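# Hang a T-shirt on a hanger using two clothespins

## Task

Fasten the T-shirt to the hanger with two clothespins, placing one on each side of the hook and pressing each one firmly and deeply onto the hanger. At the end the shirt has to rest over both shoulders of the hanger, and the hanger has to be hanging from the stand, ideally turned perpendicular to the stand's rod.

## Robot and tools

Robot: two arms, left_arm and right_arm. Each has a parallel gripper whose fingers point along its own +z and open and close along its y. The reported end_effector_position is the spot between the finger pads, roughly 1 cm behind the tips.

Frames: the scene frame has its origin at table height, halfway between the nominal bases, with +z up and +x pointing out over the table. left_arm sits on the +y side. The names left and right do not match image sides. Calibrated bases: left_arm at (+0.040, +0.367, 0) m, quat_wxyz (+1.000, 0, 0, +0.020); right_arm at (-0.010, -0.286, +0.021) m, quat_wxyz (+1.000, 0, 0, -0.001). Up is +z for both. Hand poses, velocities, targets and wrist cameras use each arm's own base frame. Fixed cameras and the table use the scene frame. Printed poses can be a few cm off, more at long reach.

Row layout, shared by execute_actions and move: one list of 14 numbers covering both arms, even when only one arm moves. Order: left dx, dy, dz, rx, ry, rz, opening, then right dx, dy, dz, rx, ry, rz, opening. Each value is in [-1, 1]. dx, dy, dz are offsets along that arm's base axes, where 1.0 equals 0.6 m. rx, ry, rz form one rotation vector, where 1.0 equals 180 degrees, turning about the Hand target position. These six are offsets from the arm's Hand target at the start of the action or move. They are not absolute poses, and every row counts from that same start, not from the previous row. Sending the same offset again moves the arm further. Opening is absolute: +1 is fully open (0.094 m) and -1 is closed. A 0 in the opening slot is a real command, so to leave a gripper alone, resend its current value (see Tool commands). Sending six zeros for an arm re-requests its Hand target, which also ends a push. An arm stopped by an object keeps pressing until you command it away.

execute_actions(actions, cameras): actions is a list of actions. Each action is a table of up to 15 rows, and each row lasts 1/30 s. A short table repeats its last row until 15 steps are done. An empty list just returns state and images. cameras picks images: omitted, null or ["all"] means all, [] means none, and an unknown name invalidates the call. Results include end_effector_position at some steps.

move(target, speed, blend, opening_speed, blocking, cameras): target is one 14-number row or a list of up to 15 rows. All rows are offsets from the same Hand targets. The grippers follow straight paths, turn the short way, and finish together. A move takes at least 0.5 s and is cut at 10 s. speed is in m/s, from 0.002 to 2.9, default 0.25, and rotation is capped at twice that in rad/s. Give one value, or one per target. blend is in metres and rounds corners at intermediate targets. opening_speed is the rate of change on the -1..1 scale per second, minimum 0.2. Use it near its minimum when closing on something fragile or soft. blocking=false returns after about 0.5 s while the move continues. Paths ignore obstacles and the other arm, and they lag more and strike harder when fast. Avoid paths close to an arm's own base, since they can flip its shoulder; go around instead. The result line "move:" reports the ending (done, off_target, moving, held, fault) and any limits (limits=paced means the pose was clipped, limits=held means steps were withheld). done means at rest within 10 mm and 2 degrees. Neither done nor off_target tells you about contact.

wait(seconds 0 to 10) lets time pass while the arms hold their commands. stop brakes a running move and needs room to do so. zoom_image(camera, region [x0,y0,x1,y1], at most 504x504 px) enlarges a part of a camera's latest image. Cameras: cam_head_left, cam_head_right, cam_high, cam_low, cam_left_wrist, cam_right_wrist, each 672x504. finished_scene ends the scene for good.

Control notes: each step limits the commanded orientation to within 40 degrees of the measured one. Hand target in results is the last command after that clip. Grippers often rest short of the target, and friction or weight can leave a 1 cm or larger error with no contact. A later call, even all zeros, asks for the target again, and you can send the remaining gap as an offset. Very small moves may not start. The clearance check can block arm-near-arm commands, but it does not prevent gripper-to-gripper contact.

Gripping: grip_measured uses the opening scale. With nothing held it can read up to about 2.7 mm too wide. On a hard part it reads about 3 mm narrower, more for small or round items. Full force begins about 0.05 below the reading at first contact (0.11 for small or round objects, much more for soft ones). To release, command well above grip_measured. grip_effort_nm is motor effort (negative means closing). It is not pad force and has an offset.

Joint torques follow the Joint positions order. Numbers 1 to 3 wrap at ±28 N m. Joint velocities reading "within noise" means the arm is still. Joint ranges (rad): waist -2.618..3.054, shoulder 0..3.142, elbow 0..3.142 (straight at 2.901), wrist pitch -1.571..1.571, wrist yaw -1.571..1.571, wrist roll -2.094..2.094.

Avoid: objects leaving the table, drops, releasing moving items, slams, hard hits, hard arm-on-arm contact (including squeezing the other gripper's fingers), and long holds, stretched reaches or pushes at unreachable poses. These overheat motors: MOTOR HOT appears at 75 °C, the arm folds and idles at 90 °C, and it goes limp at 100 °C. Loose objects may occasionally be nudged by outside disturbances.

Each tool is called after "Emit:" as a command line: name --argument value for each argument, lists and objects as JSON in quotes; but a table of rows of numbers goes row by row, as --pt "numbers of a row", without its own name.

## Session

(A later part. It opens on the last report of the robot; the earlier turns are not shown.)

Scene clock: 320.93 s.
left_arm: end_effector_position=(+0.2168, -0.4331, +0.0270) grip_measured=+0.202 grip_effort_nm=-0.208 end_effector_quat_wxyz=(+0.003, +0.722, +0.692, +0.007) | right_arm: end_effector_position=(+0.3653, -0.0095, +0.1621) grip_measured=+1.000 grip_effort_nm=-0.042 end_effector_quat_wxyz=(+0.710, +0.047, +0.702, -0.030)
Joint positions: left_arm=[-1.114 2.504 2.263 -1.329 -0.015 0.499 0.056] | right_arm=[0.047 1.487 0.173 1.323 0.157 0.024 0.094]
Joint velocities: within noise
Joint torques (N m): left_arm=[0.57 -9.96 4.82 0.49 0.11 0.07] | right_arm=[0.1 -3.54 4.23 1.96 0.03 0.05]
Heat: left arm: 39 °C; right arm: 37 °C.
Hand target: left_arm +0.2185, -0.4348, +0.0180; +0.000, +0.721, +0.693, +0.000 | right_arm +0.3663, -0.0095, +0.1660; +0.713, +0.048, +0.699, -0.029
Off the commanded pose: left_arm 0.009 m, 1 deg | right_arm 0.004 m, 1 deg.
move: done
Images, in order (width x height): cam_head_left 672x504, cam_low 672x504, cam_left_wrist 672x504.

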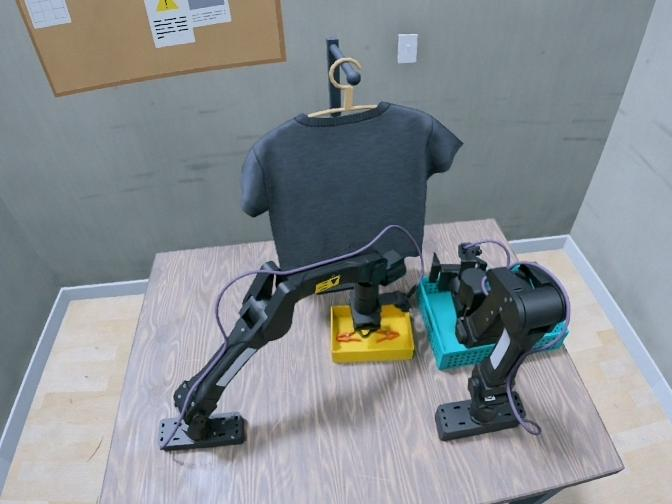

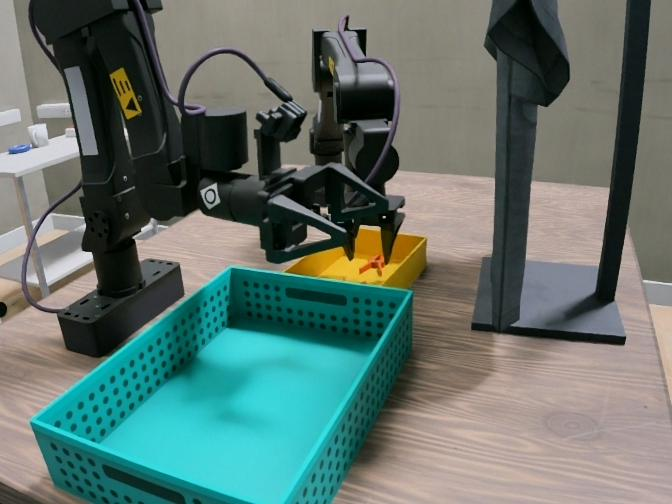

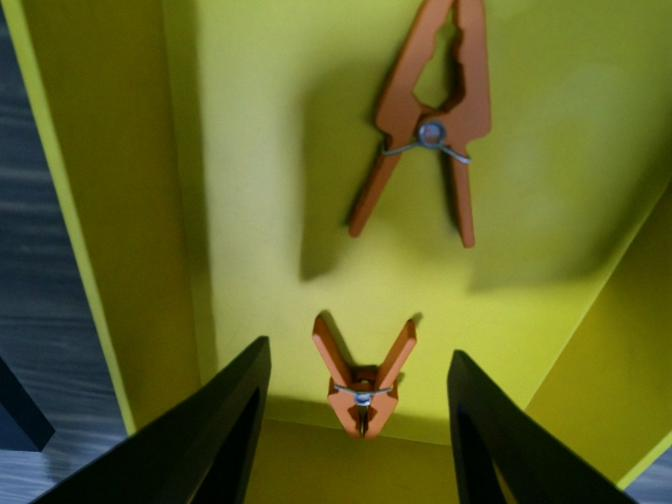

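Emit:
move --target '[0.0, 0.02, -0.02, 0, 0, 0, 0.2, 0, 0, 0, 0, 0, 0, 1.0]' --speed 0.06 --cameras '["cam_head_left", "cam_low", "cam_left_wrist"]'

Emit:
zoom_image --camera "cam_head_left" --region '[330, 305, 410, 365]'

Emit:
zoom_image --camera "cam_low" --region '[310, 200, 430, 290]'

Scene clock: 377.30 s.
left_arm: end_effector_position=(+0.2124, -0.4183, -0.0008) grip_measured=+0.202 grip_effort_nm=-0.188 end_effector_quat_wxyz=(-0.019, +0.723, +0.690, +0.013) | right_arm: end_effector_position=(+0.3653, -0.0095, +0.1621) grip_measured=+1.000 grip_effort_nm=-0.042 end_effector_quat_wxyz=(+0.710, +0.047, +0.702, -0.030)
Joint positions: left_arm=[-1.108 2.49 2.125 -1.25 -0.013 0.51 0.056] | right_arm=[0.047 1.487 0.173 1.323 0.157 0.024 0.094]
Joint velocities: within noise
Joint torques (N m): left_arm=[1.05 -12.74 3.9 0.58 0.05 0.05] | right_arm=[0.09 -3.58 4.37 1.93 0.03 0]
Heat: left arm: 38 °C; right arm: 37 °C.
Hand target: left_arm +0.2186, -0.4228, +0.0061; +0.000, +0.721, +0.693, +0.000 | right_arm +0.3663, -0.0095, +0.1660; +0.713, +0.048, +0.699, -0.029
Off the commanded pose: left_arm 0.010 m, 3 deg | right_arm 0.004 m, 1 deg.
move: off_target (left_arm)
Images, in order (width x height): cam_head_left 672x504, cam_low 672x504, cam_left_wrist 672x504.

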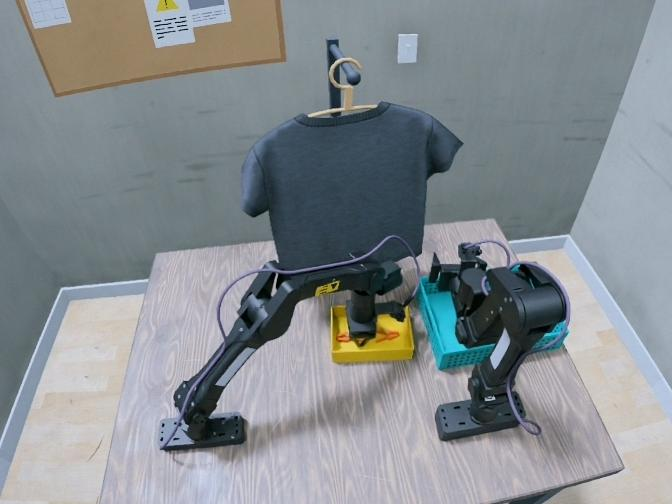

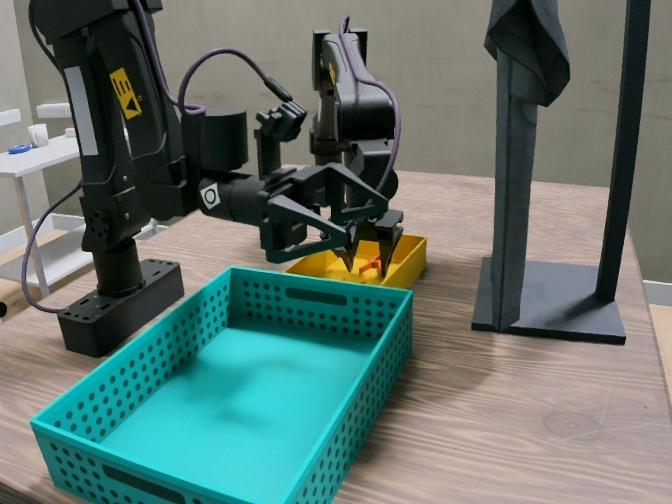

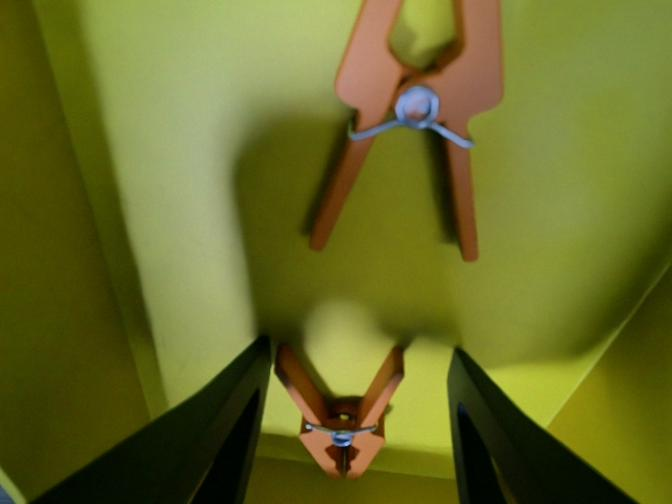

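Scaled by 6.300 from the camera's 672x504 image, which has a finer 960x720 frame.

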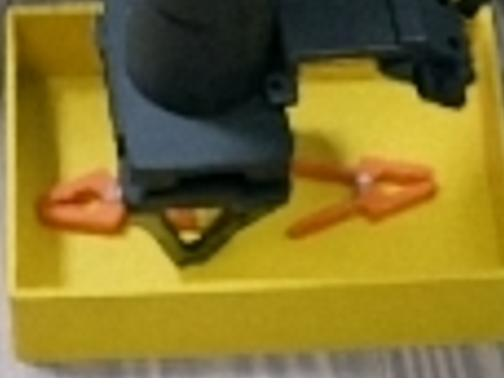

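Scaled by 4.200 from the camera's 672x504 image, which has a finer 960x720 frame.

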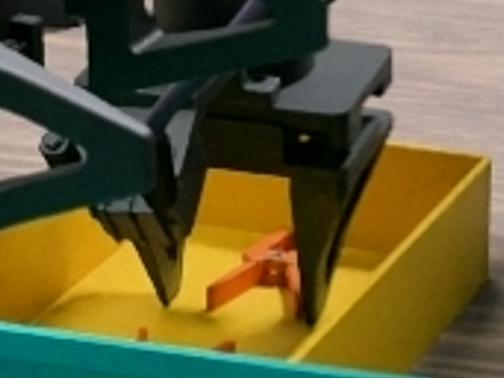

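Emit:
move --target '[0.0133, 0.01, 0.0, 0, 0, 0, 0.2, 0, 0, 0, 0, 0, 0, 1.0]' --speed 0.06 --cameras '["cam_head_left", "cam_left_wrist"]'

Scene clock: 385.83 s.
left_arm: end_effector_position=(+0.2158, -0.4166, -0.0005) grip_measured=+0.202 grip_effort_nm=-0.173 end_effector_quat_wxyz=(-0.018, +0.726, +0.687, +0.004) | right_arm: end_effector_position=(+0.3653, -0.0095, +0.1621) grip_measured=+1.000 grip_effort_nm=-0.032 end_effector_quat_wxyz=(+0.710, +0.047, +0.702, -0.030)
Joint positions: left_arm=[-1.094 2.48 2.109 -1.236 0.003 0.531 0.056] | right_arm=[0.047 1.487 0.173 1.323 0.157 0.024 0.094]
Joint velocities: within noise
Joint torques (N m): left_arm=[1.55 -12.74 3.99 0.56 -0.05 0.08] | right_arm=[0.03 -3.55 4.29 1.97 0 0.02]
Heat: left arm: 41 °C; right arm: 37 °C.
Hand target: left_arm +0.2265, -0.4167, +0.0059; +0.000, +0.721, +0.692, +0.000 | right_arm +0.3663, -0.0095, +0.1660; +0.713, +0.048, +0.699, -0.029
Off the commanded pose: left_arm 0.013 m, 2 deg | right_arm 0.004 m, 1 deg.
move: off_target (left_arm)
Images, in order (width x height): cam_head_left 672x504, cam_left_wrist 672x504.

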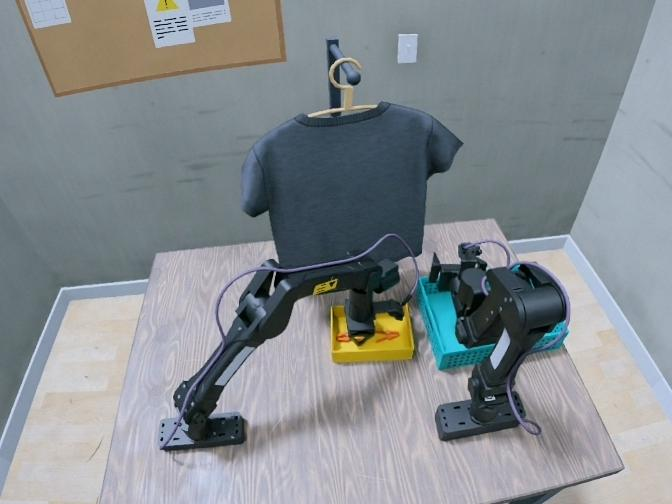

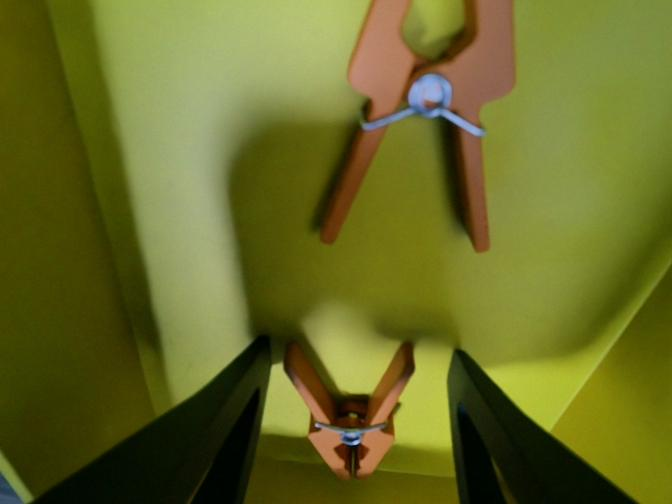

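Emit:
move --target '[0.0083, 0.01, -0.0133, 0, 0, 0, 0.2, 0, 0, 0, 0, 0, 0, 1.0]' --speed 0.06 --cameras '["cam_head_left", "cam_low", "cam_left_wrist"]'

Emit:
zoom_image --camera "cam_left_wrist" --region '[220, 290, 500, 500]'

Emit:
zoom_image --camera "cam_low" --region '[310, 200, 430, 290]'

Scene clock: 393.53 s.
left_arm: end_effector_position=(+0.2175, -0.4156, -0.0007) grip_measured=+0.202 grip_effort_nm=-0.173 end_effector_quat_wxyz=(-0.011, +0.729, +0.685, -0.004) | right_arm: end_effector_position=(+0.3653, -0.0095, +0.1621) grip_measured=+1.000 grip_effort_nm=-0.032 end_effector_quat_wxyz=(+0.710, +0.047, +0.702, -0.030)
Joint positions: left_arm=[-1.085 2.457 2.067 -1.199 0.014 0.547 0.056] | right_arm=[0.047 1.487 0.173 1.323 0.157 0.024 0.094]
Joint velocities: within noise
Joint torques (N m): left_arm=[2.26 -11.86 3.51 0.56 -0.2 0.05] | right_arm=[0.05 -3.45 4.16 1.95 0.03 0.02]
Heat: left arm: 41 °C; right arm: 37 °C.
Hand target: left_arm +0.2315, -0.4109, -0.0019; +0.000, +0.721, +0.692, +0.000 | right_arm +0.3663, -0.0095, +0.1660; +0.713, +0.048, +0.699, -0.029
Off the commanded pose: left_arm 0.015 m, 2 deg | right_arm 0.004 m, 1 deg.
move: off_target (left_arm)
Images, in order (width x height): cam_head_left 672x504, cam_low 672x504, cam_left_wrist 672x504.

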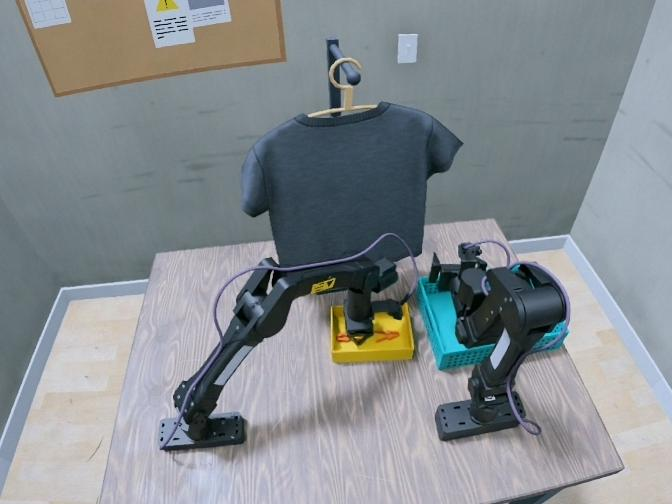

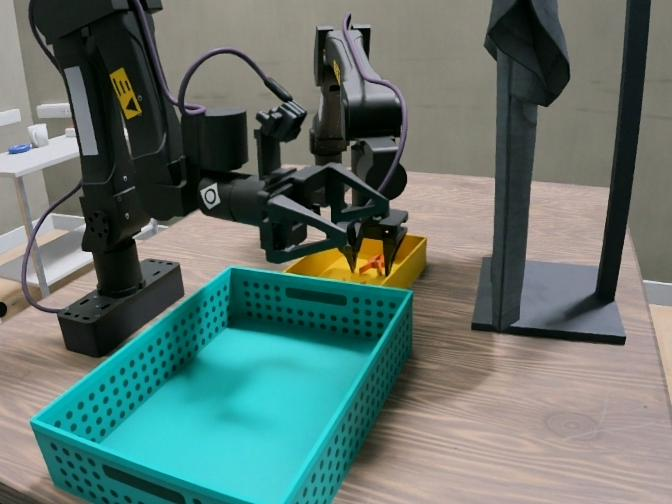

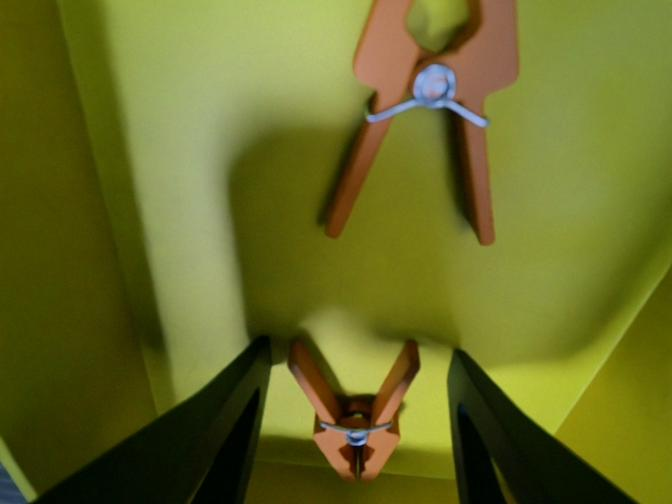

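Scaled by 1.800 from the camera's 672x504 image, which has a finer 960x720 frame.

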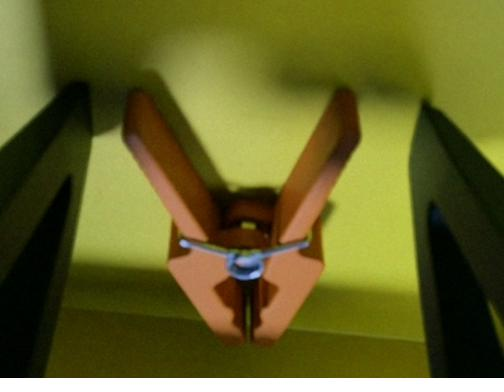

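Scaled by 4.200 from the camera's 672x504 image, which has a finer 960x720 frame.

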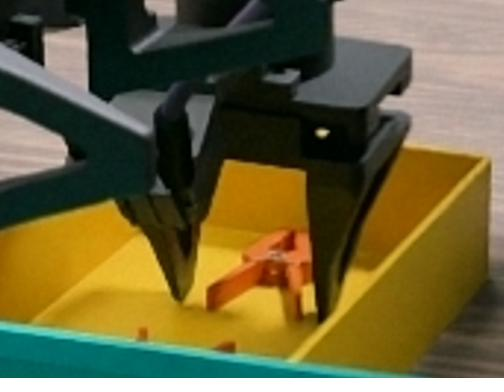

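Emit:
move --target '[-0.0083, -0.0117, 0.0083, 0, 0, 0, 0.2, 0, 0, 0, 0, 0, 0, 1.0]' --speed 0.06 --cameras '["cam_left_wrist"]'

Scene clock: 406.93 s.
left_arm: end_effector_position=(+0.2180, -0.4162, +0.0000) grip_measured=+0.202 grip_effort_nm=-0.173 end_effector_quat_wxyz=(-0.010, +0.726, +0.687, -0.005) | right_arm: end_effector_position=(+0.3653, -0.0095, +0.1621) grip_measured=+1.000 grip_effort_nm=-0.037 end_effector_quat_wxyz=(+0.710, +0.047, +0.702, -0.030)
Joint positions: left_arm=[-1.085 2.457 2.07 -1.199 0.014 0.541 0.056] | right_arm=[0.047 1.487 0.173 1.323 0.157 0.024 0.094]
Joint velocities: within noise
Joint torques (N m): left_arm=[0.65 -10.91 6.94 0.28 -0.17 -0.05] | right_arm=[0.03 -3.54 4.34 1.96 0.03 -0.01]
Heat: left arm: 41 °C; right arm: 37 °C.
Hand target: left_arm +0.2266, -0.4179, +0.0031; +0.000, +0.721, +0.692, +0.000 | right_arm +0.3663, -0.0095, +0.1660; +0.713, +0.048, +0.699, -0.029
Off the commanded pose: left_arm 0.009 m, 2 deg | right_arm 0.004 m, 1 deg.
move: done
Images, in order (width x height): cam_left_wrist 672x504.

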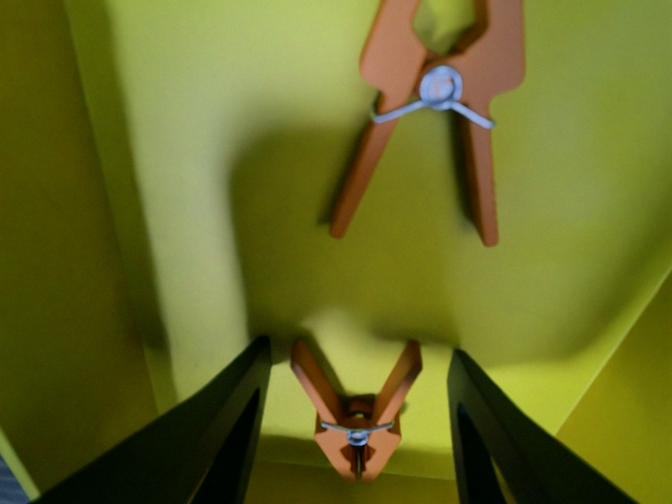

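Emit:
move --target '[0, 0, 0, 0, 0, 0, -0.35, 0, 0, 0, 0, 0, 0, 1.0]' --speed 0.06 --opening_speed 0.25 --cameras '["cam_head_left", "cam_left_wrist"]'

Emit:
zoom_image --camera "cam_left_wrist" --region '[220, 290, 500, 500]'

Scene clock: 412.60 s.
left_arm: end_effector_position=(+0.2199, -0.4152, +0.0000) grip_measured=-0.344 grip_effort_nm=-0.398 end_effector_quat_wxyz=(-0.008, +0.726, +0.688, +0.001) | right_arm: end_effector_position=(+0.3653, -0.0095, +0.1621) grip_measured=+1.000 grip_effort_nm=-0.037 end_effector_quat_wxyz=(+0.710, +0.047, +0.702, -0.030)
Joint positions: left_arm=[-1.085 2.457 2.07 -1.199 0.002 0.54 0.031] | right_arm=[0.047 1.487 0.173 1.323 0.157 0.024 0.094]
Joint velocities: within noise
Joint torques (N m): left_arm=[0.85 -10.74 6.71 0.28 -0.02 -0.02] | right_arm=[-0.03 -3.64 4.29 1.95 0.03 0.01]
Heat: left arm: 41 °C; right arm: 37 °C.
Hand target: left_arm +0.2266, -0.4179, +0.0031; +0.000, +0.721, +0.693, +0.000 | right_arm +0.3663, -0.0095, +0.1660; +0.713, +0.048, +0.699, -0.029
Off the commanded pose: left_arm 0.008 m, 1 deg | right_arm 0.004 m, 1 deg.
move: done
Images, in order (width x height): cam_head_left 672x504, cam_left_wrist 672x504.

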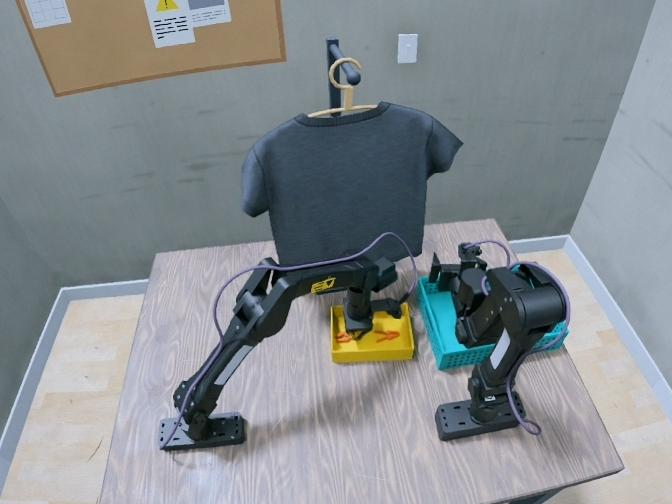

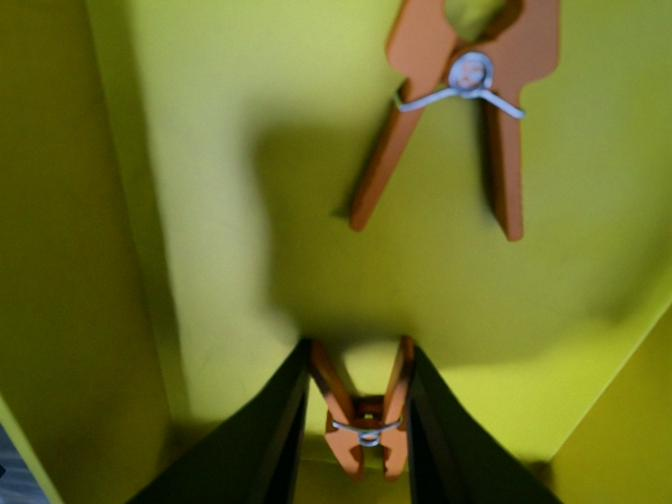

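Scaled by 1.800 from the camera's 672x504 image, which has a finer 960x720 frame.

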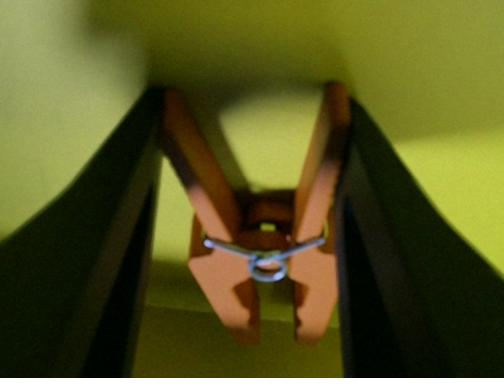

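Emit:
move --target '[-0.01, 0.0, 0.15, 0, 0, 0, -0.45, 0, 0, 0, 0, 0, 0, 1.0]' --speed 0.12 --opening_speed 0.3 --cameras '["cam_head_left", "cam_left_wrist", "cam_low"]'

Emit:
zoom_image --camera "cam_left_wrist" --region '[220, 290, 500, 500]'

Scene clock: 482.70 s.
left_arm: end_effector_position=(+0.2205, -0.4164, +0.0924) grip_measured=-0.442 grip_effort_nm=-0.476 end_effector_quat_wxyz=(+0.001, +0.722, +0.691, -0.001) | right_arm: end_effector_position=(+0.3653, -0.0095, +0.1621) grip_measured=+1.000 grip_effort_nm=-0.037 end_effector_quat_wxyz=(+0.710, +0.047, +0.702, -0.030)
Joint positions: left_arm=[-1.085 2.457 2.438 -1.549 0.002 0.529 0.026] | right_arm=[0.047 1.487 0.173 1.323 0.157 0.024 0.094]
Joint velocities: within noise
Joint torques (N m): left_arm=[-0.1 -9.7 7.73 0.11 -0.05 -0.04] | right_arm=[-0.02 -3.59 4.33 1.97 0 0]
Heat: left arm: 41 °C; right arm: 38 °C.
Hand target: left_arm +0.2206, -0.4178, +0.0930; +0.000, +0.721, +0.693, +0.000 | right_arm +0.3663, -0.0095, +0.1660; +0.713, +0.048, +0.699, -0.029
Off the commanded pose: left_arm 0.002 m, 0 deg | right_arm 0.004 m, 1 deg.
move: done
Images, in order (width x height): cam_head_left 672x504, cam_low 672x504, cam_left_wrist 672x504.

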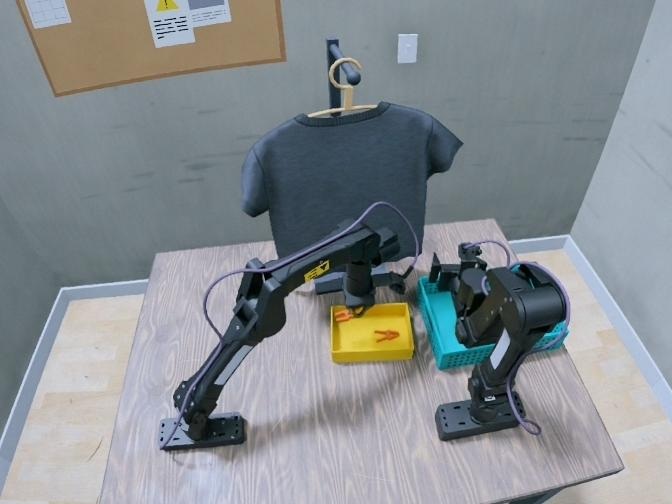

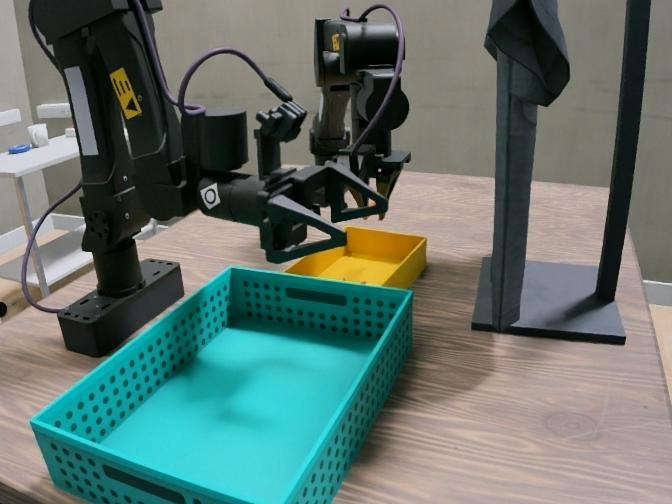

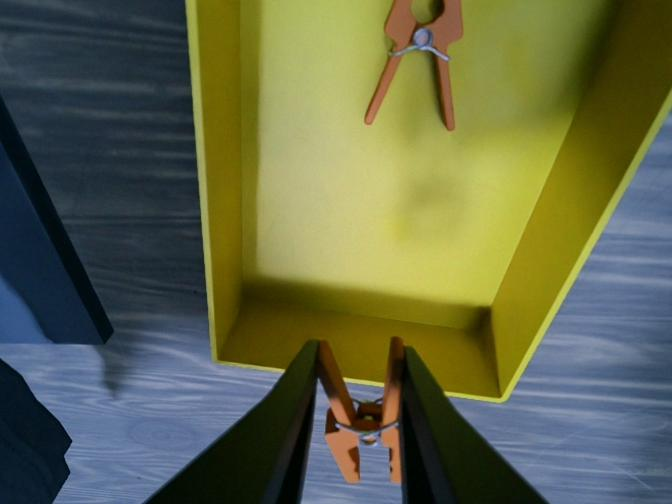

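Scaled by 1.800 from the camera's 672x504 image, which has a finer 960x720 frame.

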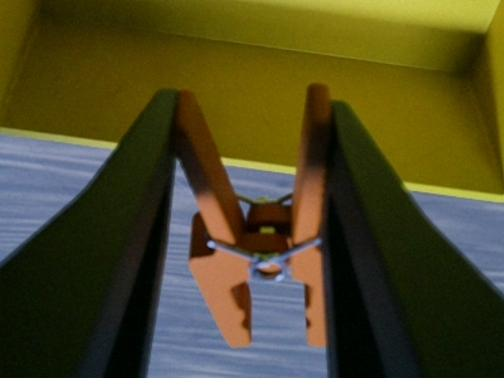

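Emit:
move --pt "-0.0038 0.203 0.345 -0.26 -0.0586 0.0631 -0.45 -0.05 0.08 0.03 -0.1445 0.1682 0.159 0.2" --pt "0.186 0.3622 0.8117 -0.5195 -0.1172 0.1262 -0.45 -0.1532 0.3383 -0.095 -0.3613 0.4205 0.3976 0.2" --speed 0.25 --blend '[0.05, 0]'

Scene clock: 518.77 s.
left_arm: end_effector_position=(+0.3344, -0.2014, +0.5682) grip_measured=-0.443 grip_effort_nm=-0.466 end_effector_quat_wxyz=(+0.619, +0.343, +0.594, -0.383) | right_arm: end_effector_position=(+0.2705, +0.1897, +0.1069) grip_measured=+0.202 grip_effort_nm=-0.129 end_effector_quat_wxyz=(+0.001, +0.679, -0.734, -0.001)
Joint positions: left_arm=[-0.18 1.485 1.981 -0.402 0.896 -0.104 0.026] | right_arm=[0.607 1.799 1.477 -1.251 -0.002 -0.885 0.056]
Joint velocities: within noise
Joint torques (N m): left_arm=[0.43 -3.54 6.98 1.91 0.11 -0.03] | right_arm=[0.24 -5.86 7.3 0.15 0.02 -0.04]
Heat: left arm: 40 °C; right arm: 38 °C.
Hand target: left_arm +0.3322, -0.2004, +0.5800; +0.631, +0.350, +0.578, -0.381 | right_arm +0.2744, +0.1935, +0.1091; -0.001, +0.682, -0.731, +0.000
Off the commanded pose: left_arm 0.012 m, 2 deg | right_arm 0.006 m, 1 deg.
move: off_target (left_arm)

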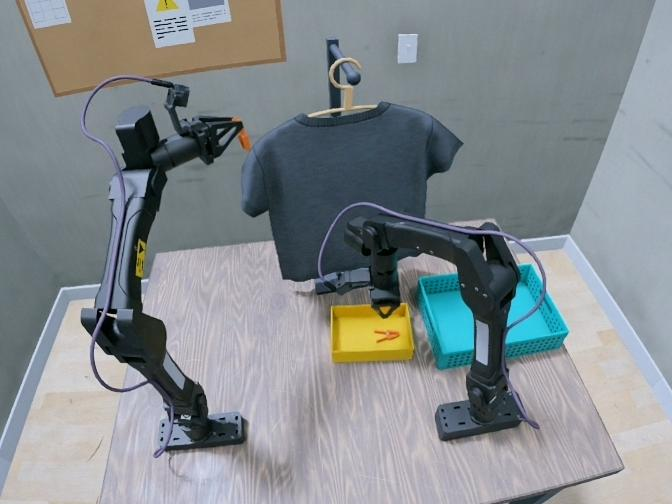

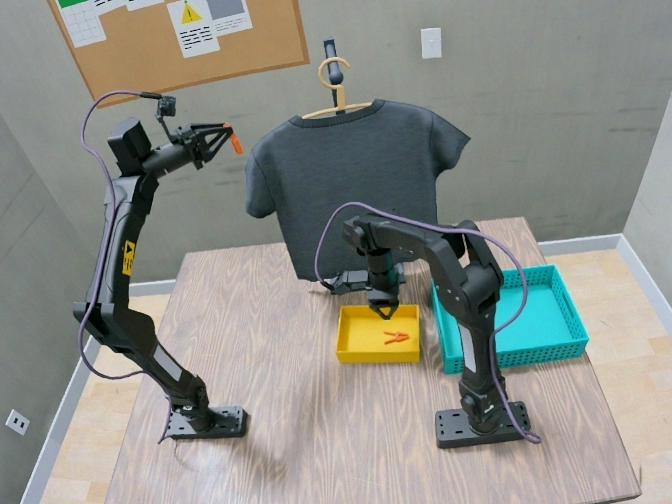

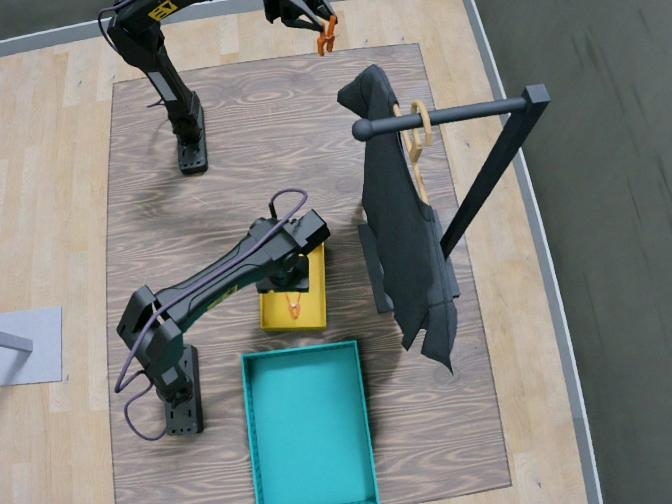

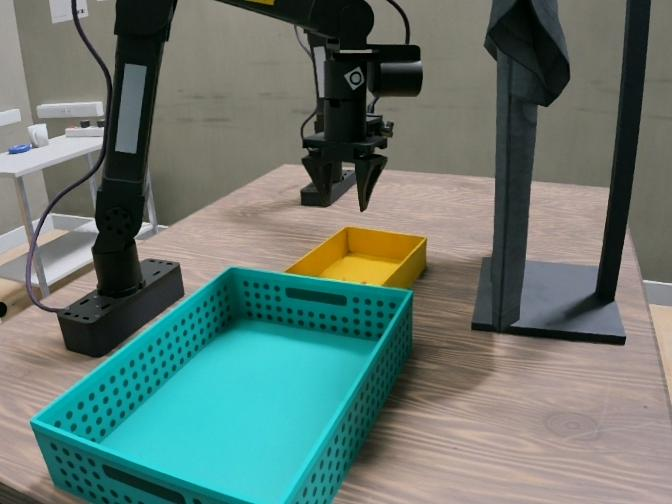

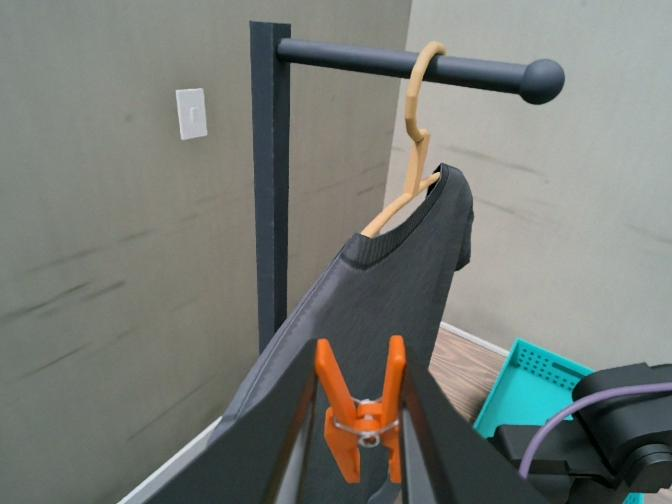

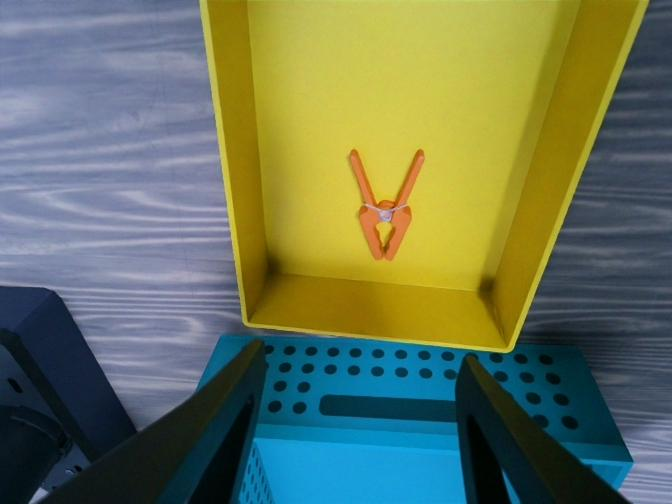

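Emit:
move --target '[0, 0, 0, 0, 0, 0, -0.45, 0.025, 0.0383, -0.1117, 0, 0, 0, 0.2]' --speed 0.12 --cameras '["cam_head_left", "cam_high", "cam_left_wrist", "cam_right_wrist"]'

Emit:
zoom_image --camera "cam_left_wrist" --region '[230, 20, 580, 330]'

Scene clock: 533.73 s.
left_arm: end_effector_position=(+0.3343, -0.2014, +0.5684) grip_measured=-0.443 grip_effort_nm=-0.462 end_effector_quat_wxyz=(+0.619, +0.343, +0.593, -0.383) | right_arm: end_effector_position=(+0.2916, +0.2155, +0.0489) grip_measured=+0.202 grip_effort_nm=-0.125 end_effector_quat_wxyz=(-0.008, +0.682, -0.731, +0.000)
Joint positions: left_arm=[-0.18 1.485 1.981 -0.401 0.896 -0.105 0.026] | right_arm=[0.633 1.943 1.433 -1.046 -0.002 -0.868 0.056]
Joint velocities: within noise
Joint torques (N m): left_arm=[0.43 -3.62 7.15 2.04 0.05 -0.07] | right_arm=[0.59 -6.93 4.57 0.37 0.04 0.09]
Heat: left arm: 37 °C; right arm: 36 °C.
Hand target: left_arm +0.3322, -0.2004, +0.5800; +0.631, +0.350, +0.578, -0.381 | right_arm +0.2894, +0.2165, +0.0420; -0.001, +0.682, -0.731, +0.000
Off the commanded pose: left_arm 0.012 m, 2 deg | right_arm 0.007 m, 1 deg.
move: off_target (left_arm)
Images, in order (width x height): cam_head_left 672x504, cam_high 672x504, cam_left_wrist 672x504, cam_right_wrist 672x504.

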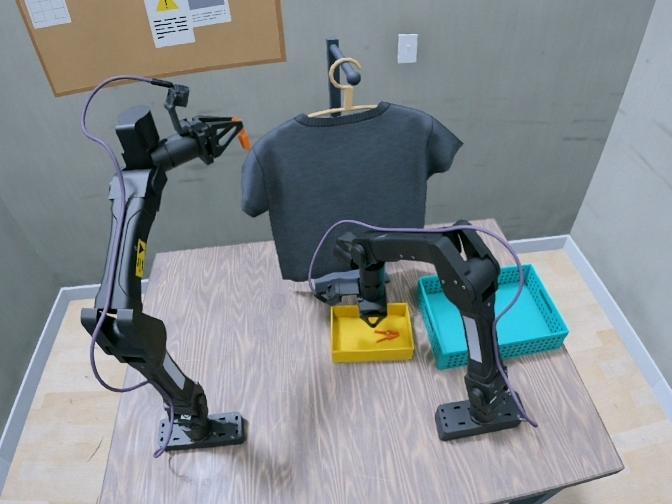

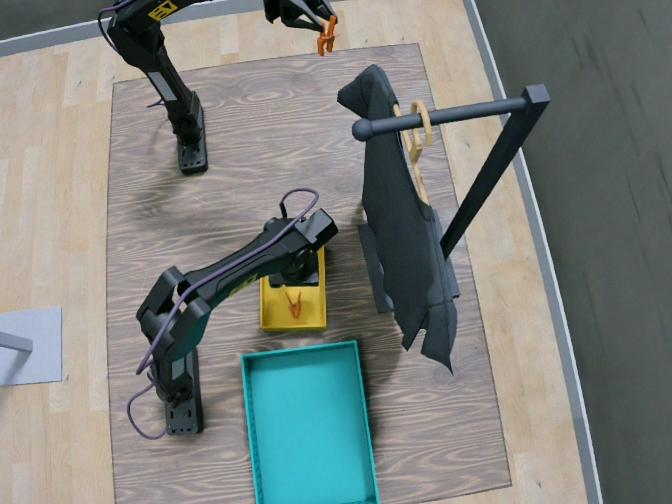

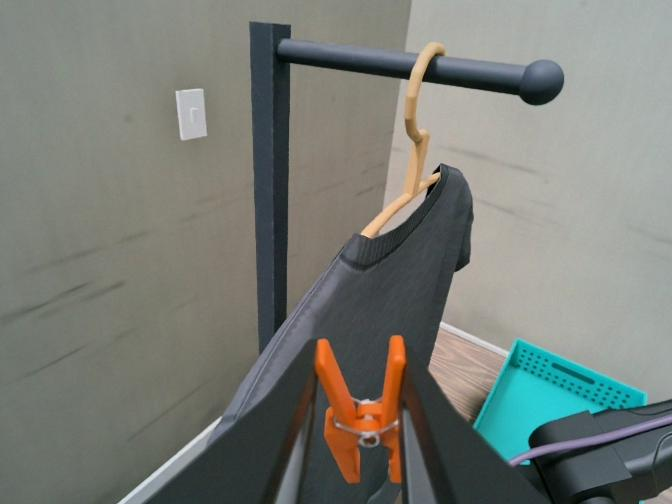

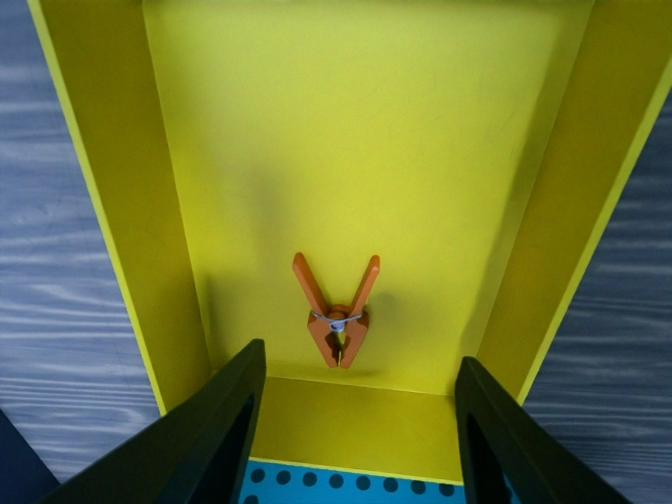

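Scaled by 1.440 from the camera's 672x504 image, which has a finer 960x720 frame.

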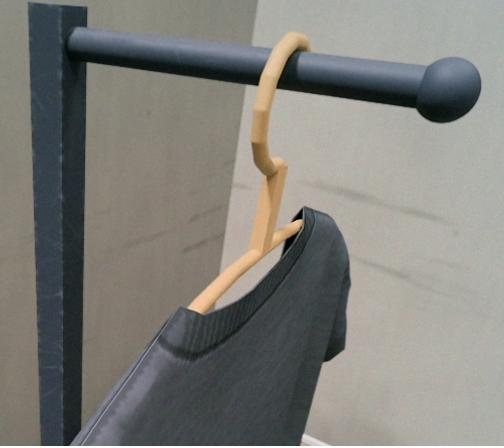

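Emit:
move --target '[0, 0, 0, 0, 0, 0, -0.45, -0.0133, -0.005, -0.0617, 0, 0, 0, 0.2]' --speed 0.1 --cameras '["cam_head_left", "cam_high", "cam_right_wrist"]'

Emit:
zoom_image --camera "cam_right_wrist" --region '[220, 290, 500, 500]'

Scene clock: 545.60 s.
left_arm: end_effector_position=(+0.3343, -0.2014, +0.5685) grip_measured=-0.443 grip_effort_nm=-0.457 end_effector_quat_wxyz=(+0.619, +0.343, +0.593, -0.383) | right_arm: end_effector_position=(+0.2847, +0.2131, +0.0125) grip_measured=+0.202 grip_effort_nm=-0.125 end_effector_quat_wxyz=(-0.009, +0.682, -0.731, +0.000)
Joint positions: left_arm=[-0.18 1.485 1.981 -0.4 0.896 -0.105 0.026] | right_arm=[0.639 1.962 1.306 -0.898 -0.001 -0.862 0.056]
Joint velocities: within noise
Joint torques (N m): left_arm=[0.25 -3.54 7.27 1.98 0.02 -0.05] | right_arm=[0.55 -6.8 4.15 0.38 0.05 0.07]
Heat: left arm: 37 °C; right arm: 35 °C.
Hand target: left_arm +0.3322, -0.2004, +0.5801; +0.631, +0.350, +0.578, -0.381 | right_arm +0.2814, +0.2135, +0.0049; +0.000, +0.682, -0.731, +0.000
Off the commanded pose: left_arm 0.012 m, 2 deg | right_arm 0.008 m, 1 deg.
move: off_target (left_arm)
Images, in order (width x height): cam_head_left 672x504, cam_high 672x504, cam_right_wrist 672x504.

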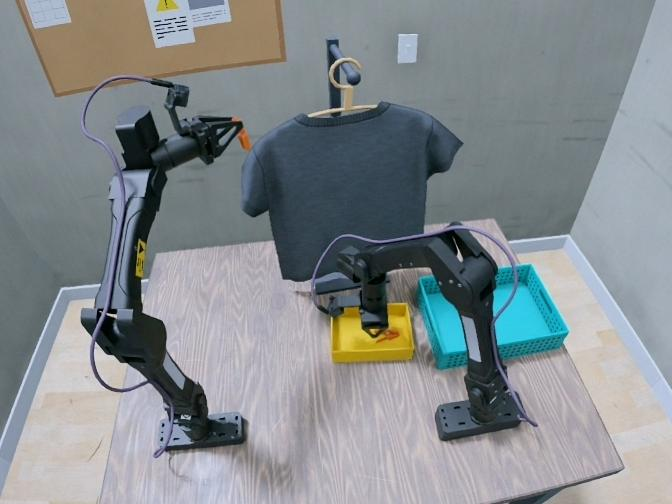

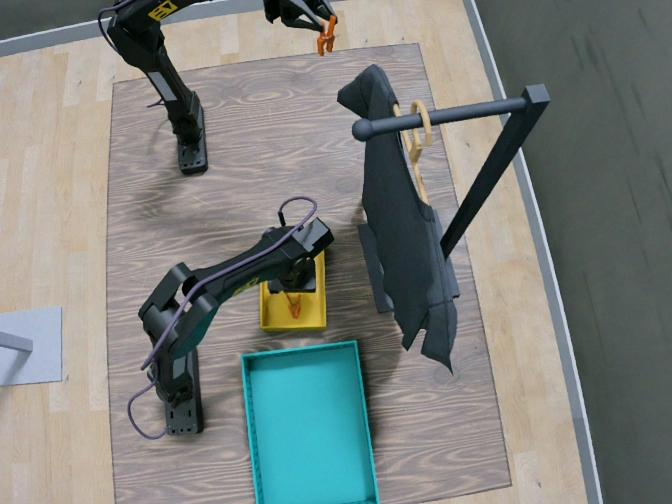

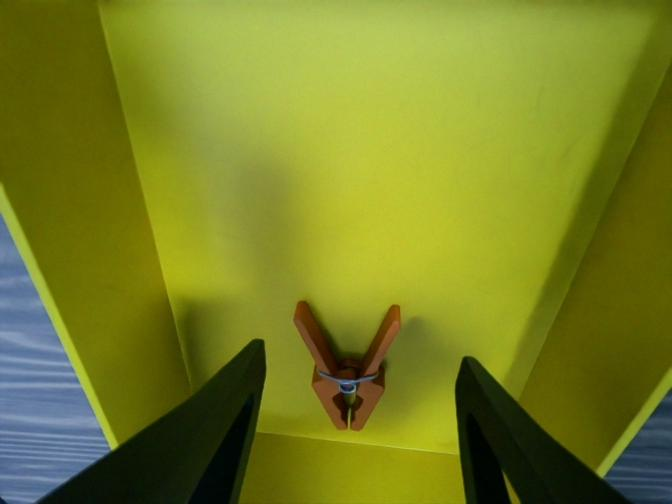

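Scaled by 1.800 from the camera's 672x504 image, which has a finer 960x720 frame.

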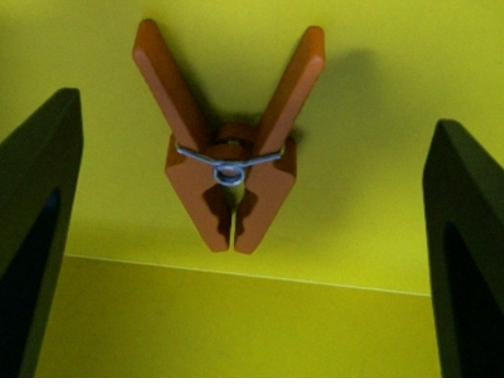

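Emit:
move --target '[0, 0, 0, 0, 0, 0, -0.45, -0.0067, -0.01, -0.0375, 0, 0, 0, 0.2]' --speed 0.06 --cameras '["cam_head_left", "cam_right_wrist"]'

Emit:
zoom_image --camera "cam_right_wrist" --region '[220, 290, 500, 500]'

Scene clock: 553.27 s.
left_arm: end_effector_position=(+0.3343, -0.2014, +0.5685) grip_measured=-0.443 grip_effort_nm=-0.471 end_effector_quat_wxyz=(+0.619, +0.343, +0.593, -0.383) | right_arm: end_effector_position=(+0.2801, +0.2097, -0.0094) grip_measured=+0.202 grip_effort_nm=-0.129 end_effector_quat_wxyz=(-0.010, +0.682, -0.732, +0.000)
Joint positions: left_arm=[-0.18 1.485 1.981 -0.4 0.896 -0.105 0.026] | right_arm=[0.639 1.977 1.232 -0.805 -0.001 -0.861 0.056]
Joint velocities: within noise
Joint torques (N m): left_arm=[0.29 -3.56 7.21 1.99 0.06 -0.04] | right_arm=[-0.02 -6.58 3.93 0.35 0 0.01]
Heat: left arm: 37 °C; right arm: 34 °C.
Hand target: left_arm +0.3322, -0.2004, +0.5800; +0.631, +0.350, +0.578, -0.381 | right_arm +0.2774, +0.2075, -0.0176; -0.001, +0.682, -0.731, +0.000
Off the commanded pose: left_arm 0.012 m, 2 deg | right_arm 0.009 m, 1 deg.
move: off_target (left_arm)
Images, in order (width x height): cam_head_left 672x504, cam_right_wrist 672x504.

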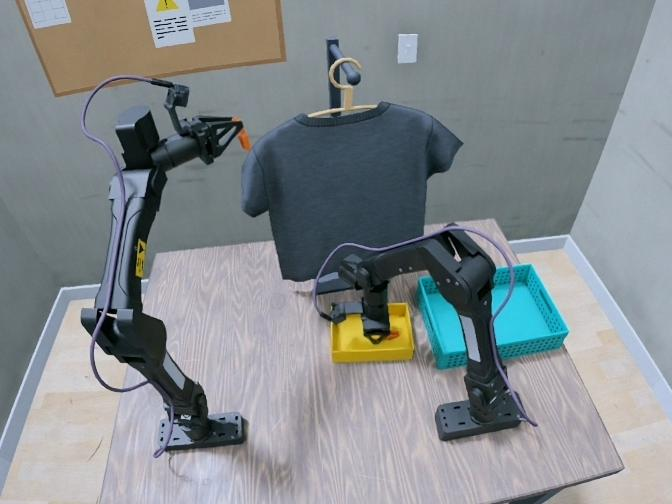

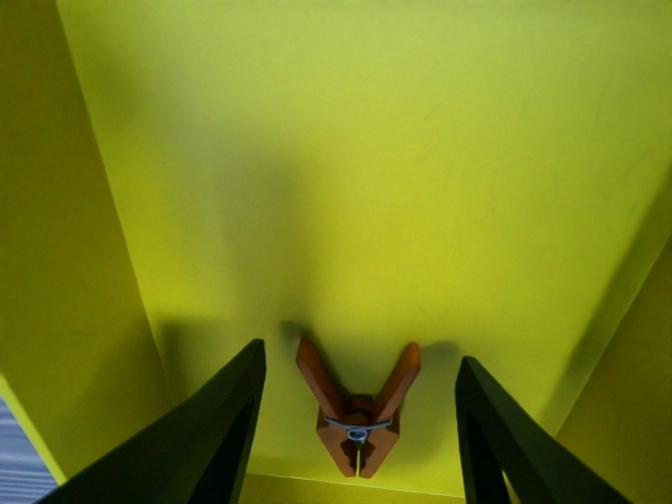

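Scaled by 1.800 from the camera's 672x504 image, which has a finer 960x720 frame.

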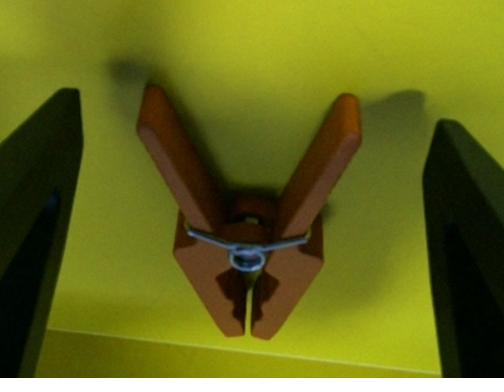

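Emit:
move --target '[0, 0, 0, 0, 0, 0, -0.45, -0.0017, -0.0167, -0.0185, 0, 0, 0, 0.2]' --speed 0.06 --cameras '["cam_right_wrist"]'

Emit:
zoom_image --camera "cam_right_wrist" --region '[220, 290, 500, 500]'

Scene clock: 562.30 s.
left_arm: end_effector_position=(+0.3343, -0.2014, +0.5685) grip_measured=-0.443 grip_effort_nm=-0.462 end_effector_quat_wxyz=(+0.619, +0.343, +0.593, -0.383) | right_arm: end_effector_position=(+0.2783, +0.2018, -0.0200) grip_measured=+0.202 grip_effort_nm=-0.115 end_effector_quat_wxyz=(-0.010, +0.682, -0.731, +0.001)
Joint positions: left_arm=[-0.18 1.485 1.981 -0.4 0.896 -0.105 0.026] | right_arm=[0.624 1.977 1.183 -0.756 -0.001 -0.878 0.056]
Joint velocities: within noise
Joint torques (N m): left_arm=[0.36 -3.58 6.97 2.01 0.09 -0.05] | right_arm=[-0.4 -6.38 3.71 0.41 0.06 -0.03]
Heat: left arm: 37 °C; right arm: 34 °C.
Hand target: left_arm +0.3322, -0.2004, +0.5801; +0.631, +0.350, +0.578, -0.381 | right_arm +0.2763, +0.1975, -0.0287; -0.001, +0.682, -0.731, +0.000
Off the commanded pose: left_arm 0.012 m, 2 deg | right_arm 0.010 m, 1 deg.
move: off_target (left_arm)
Images, in order (width x height): cam_right_wrist 672x504.

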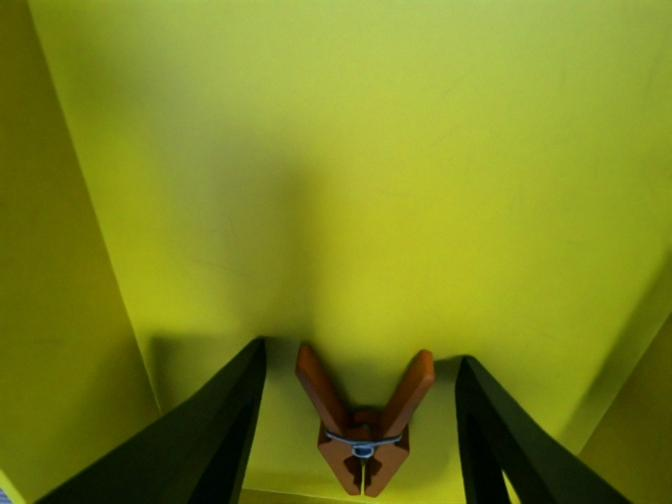

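Scaled by 1.800 from the camera's 672x504 image, which has a finer 960x720 frame.

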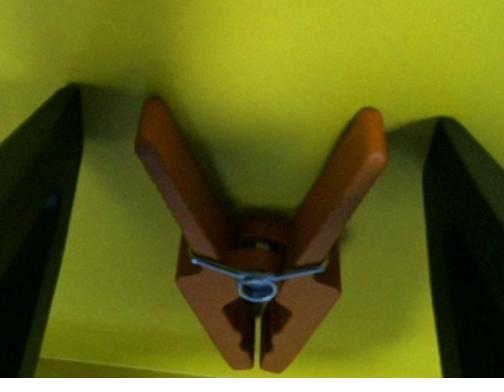

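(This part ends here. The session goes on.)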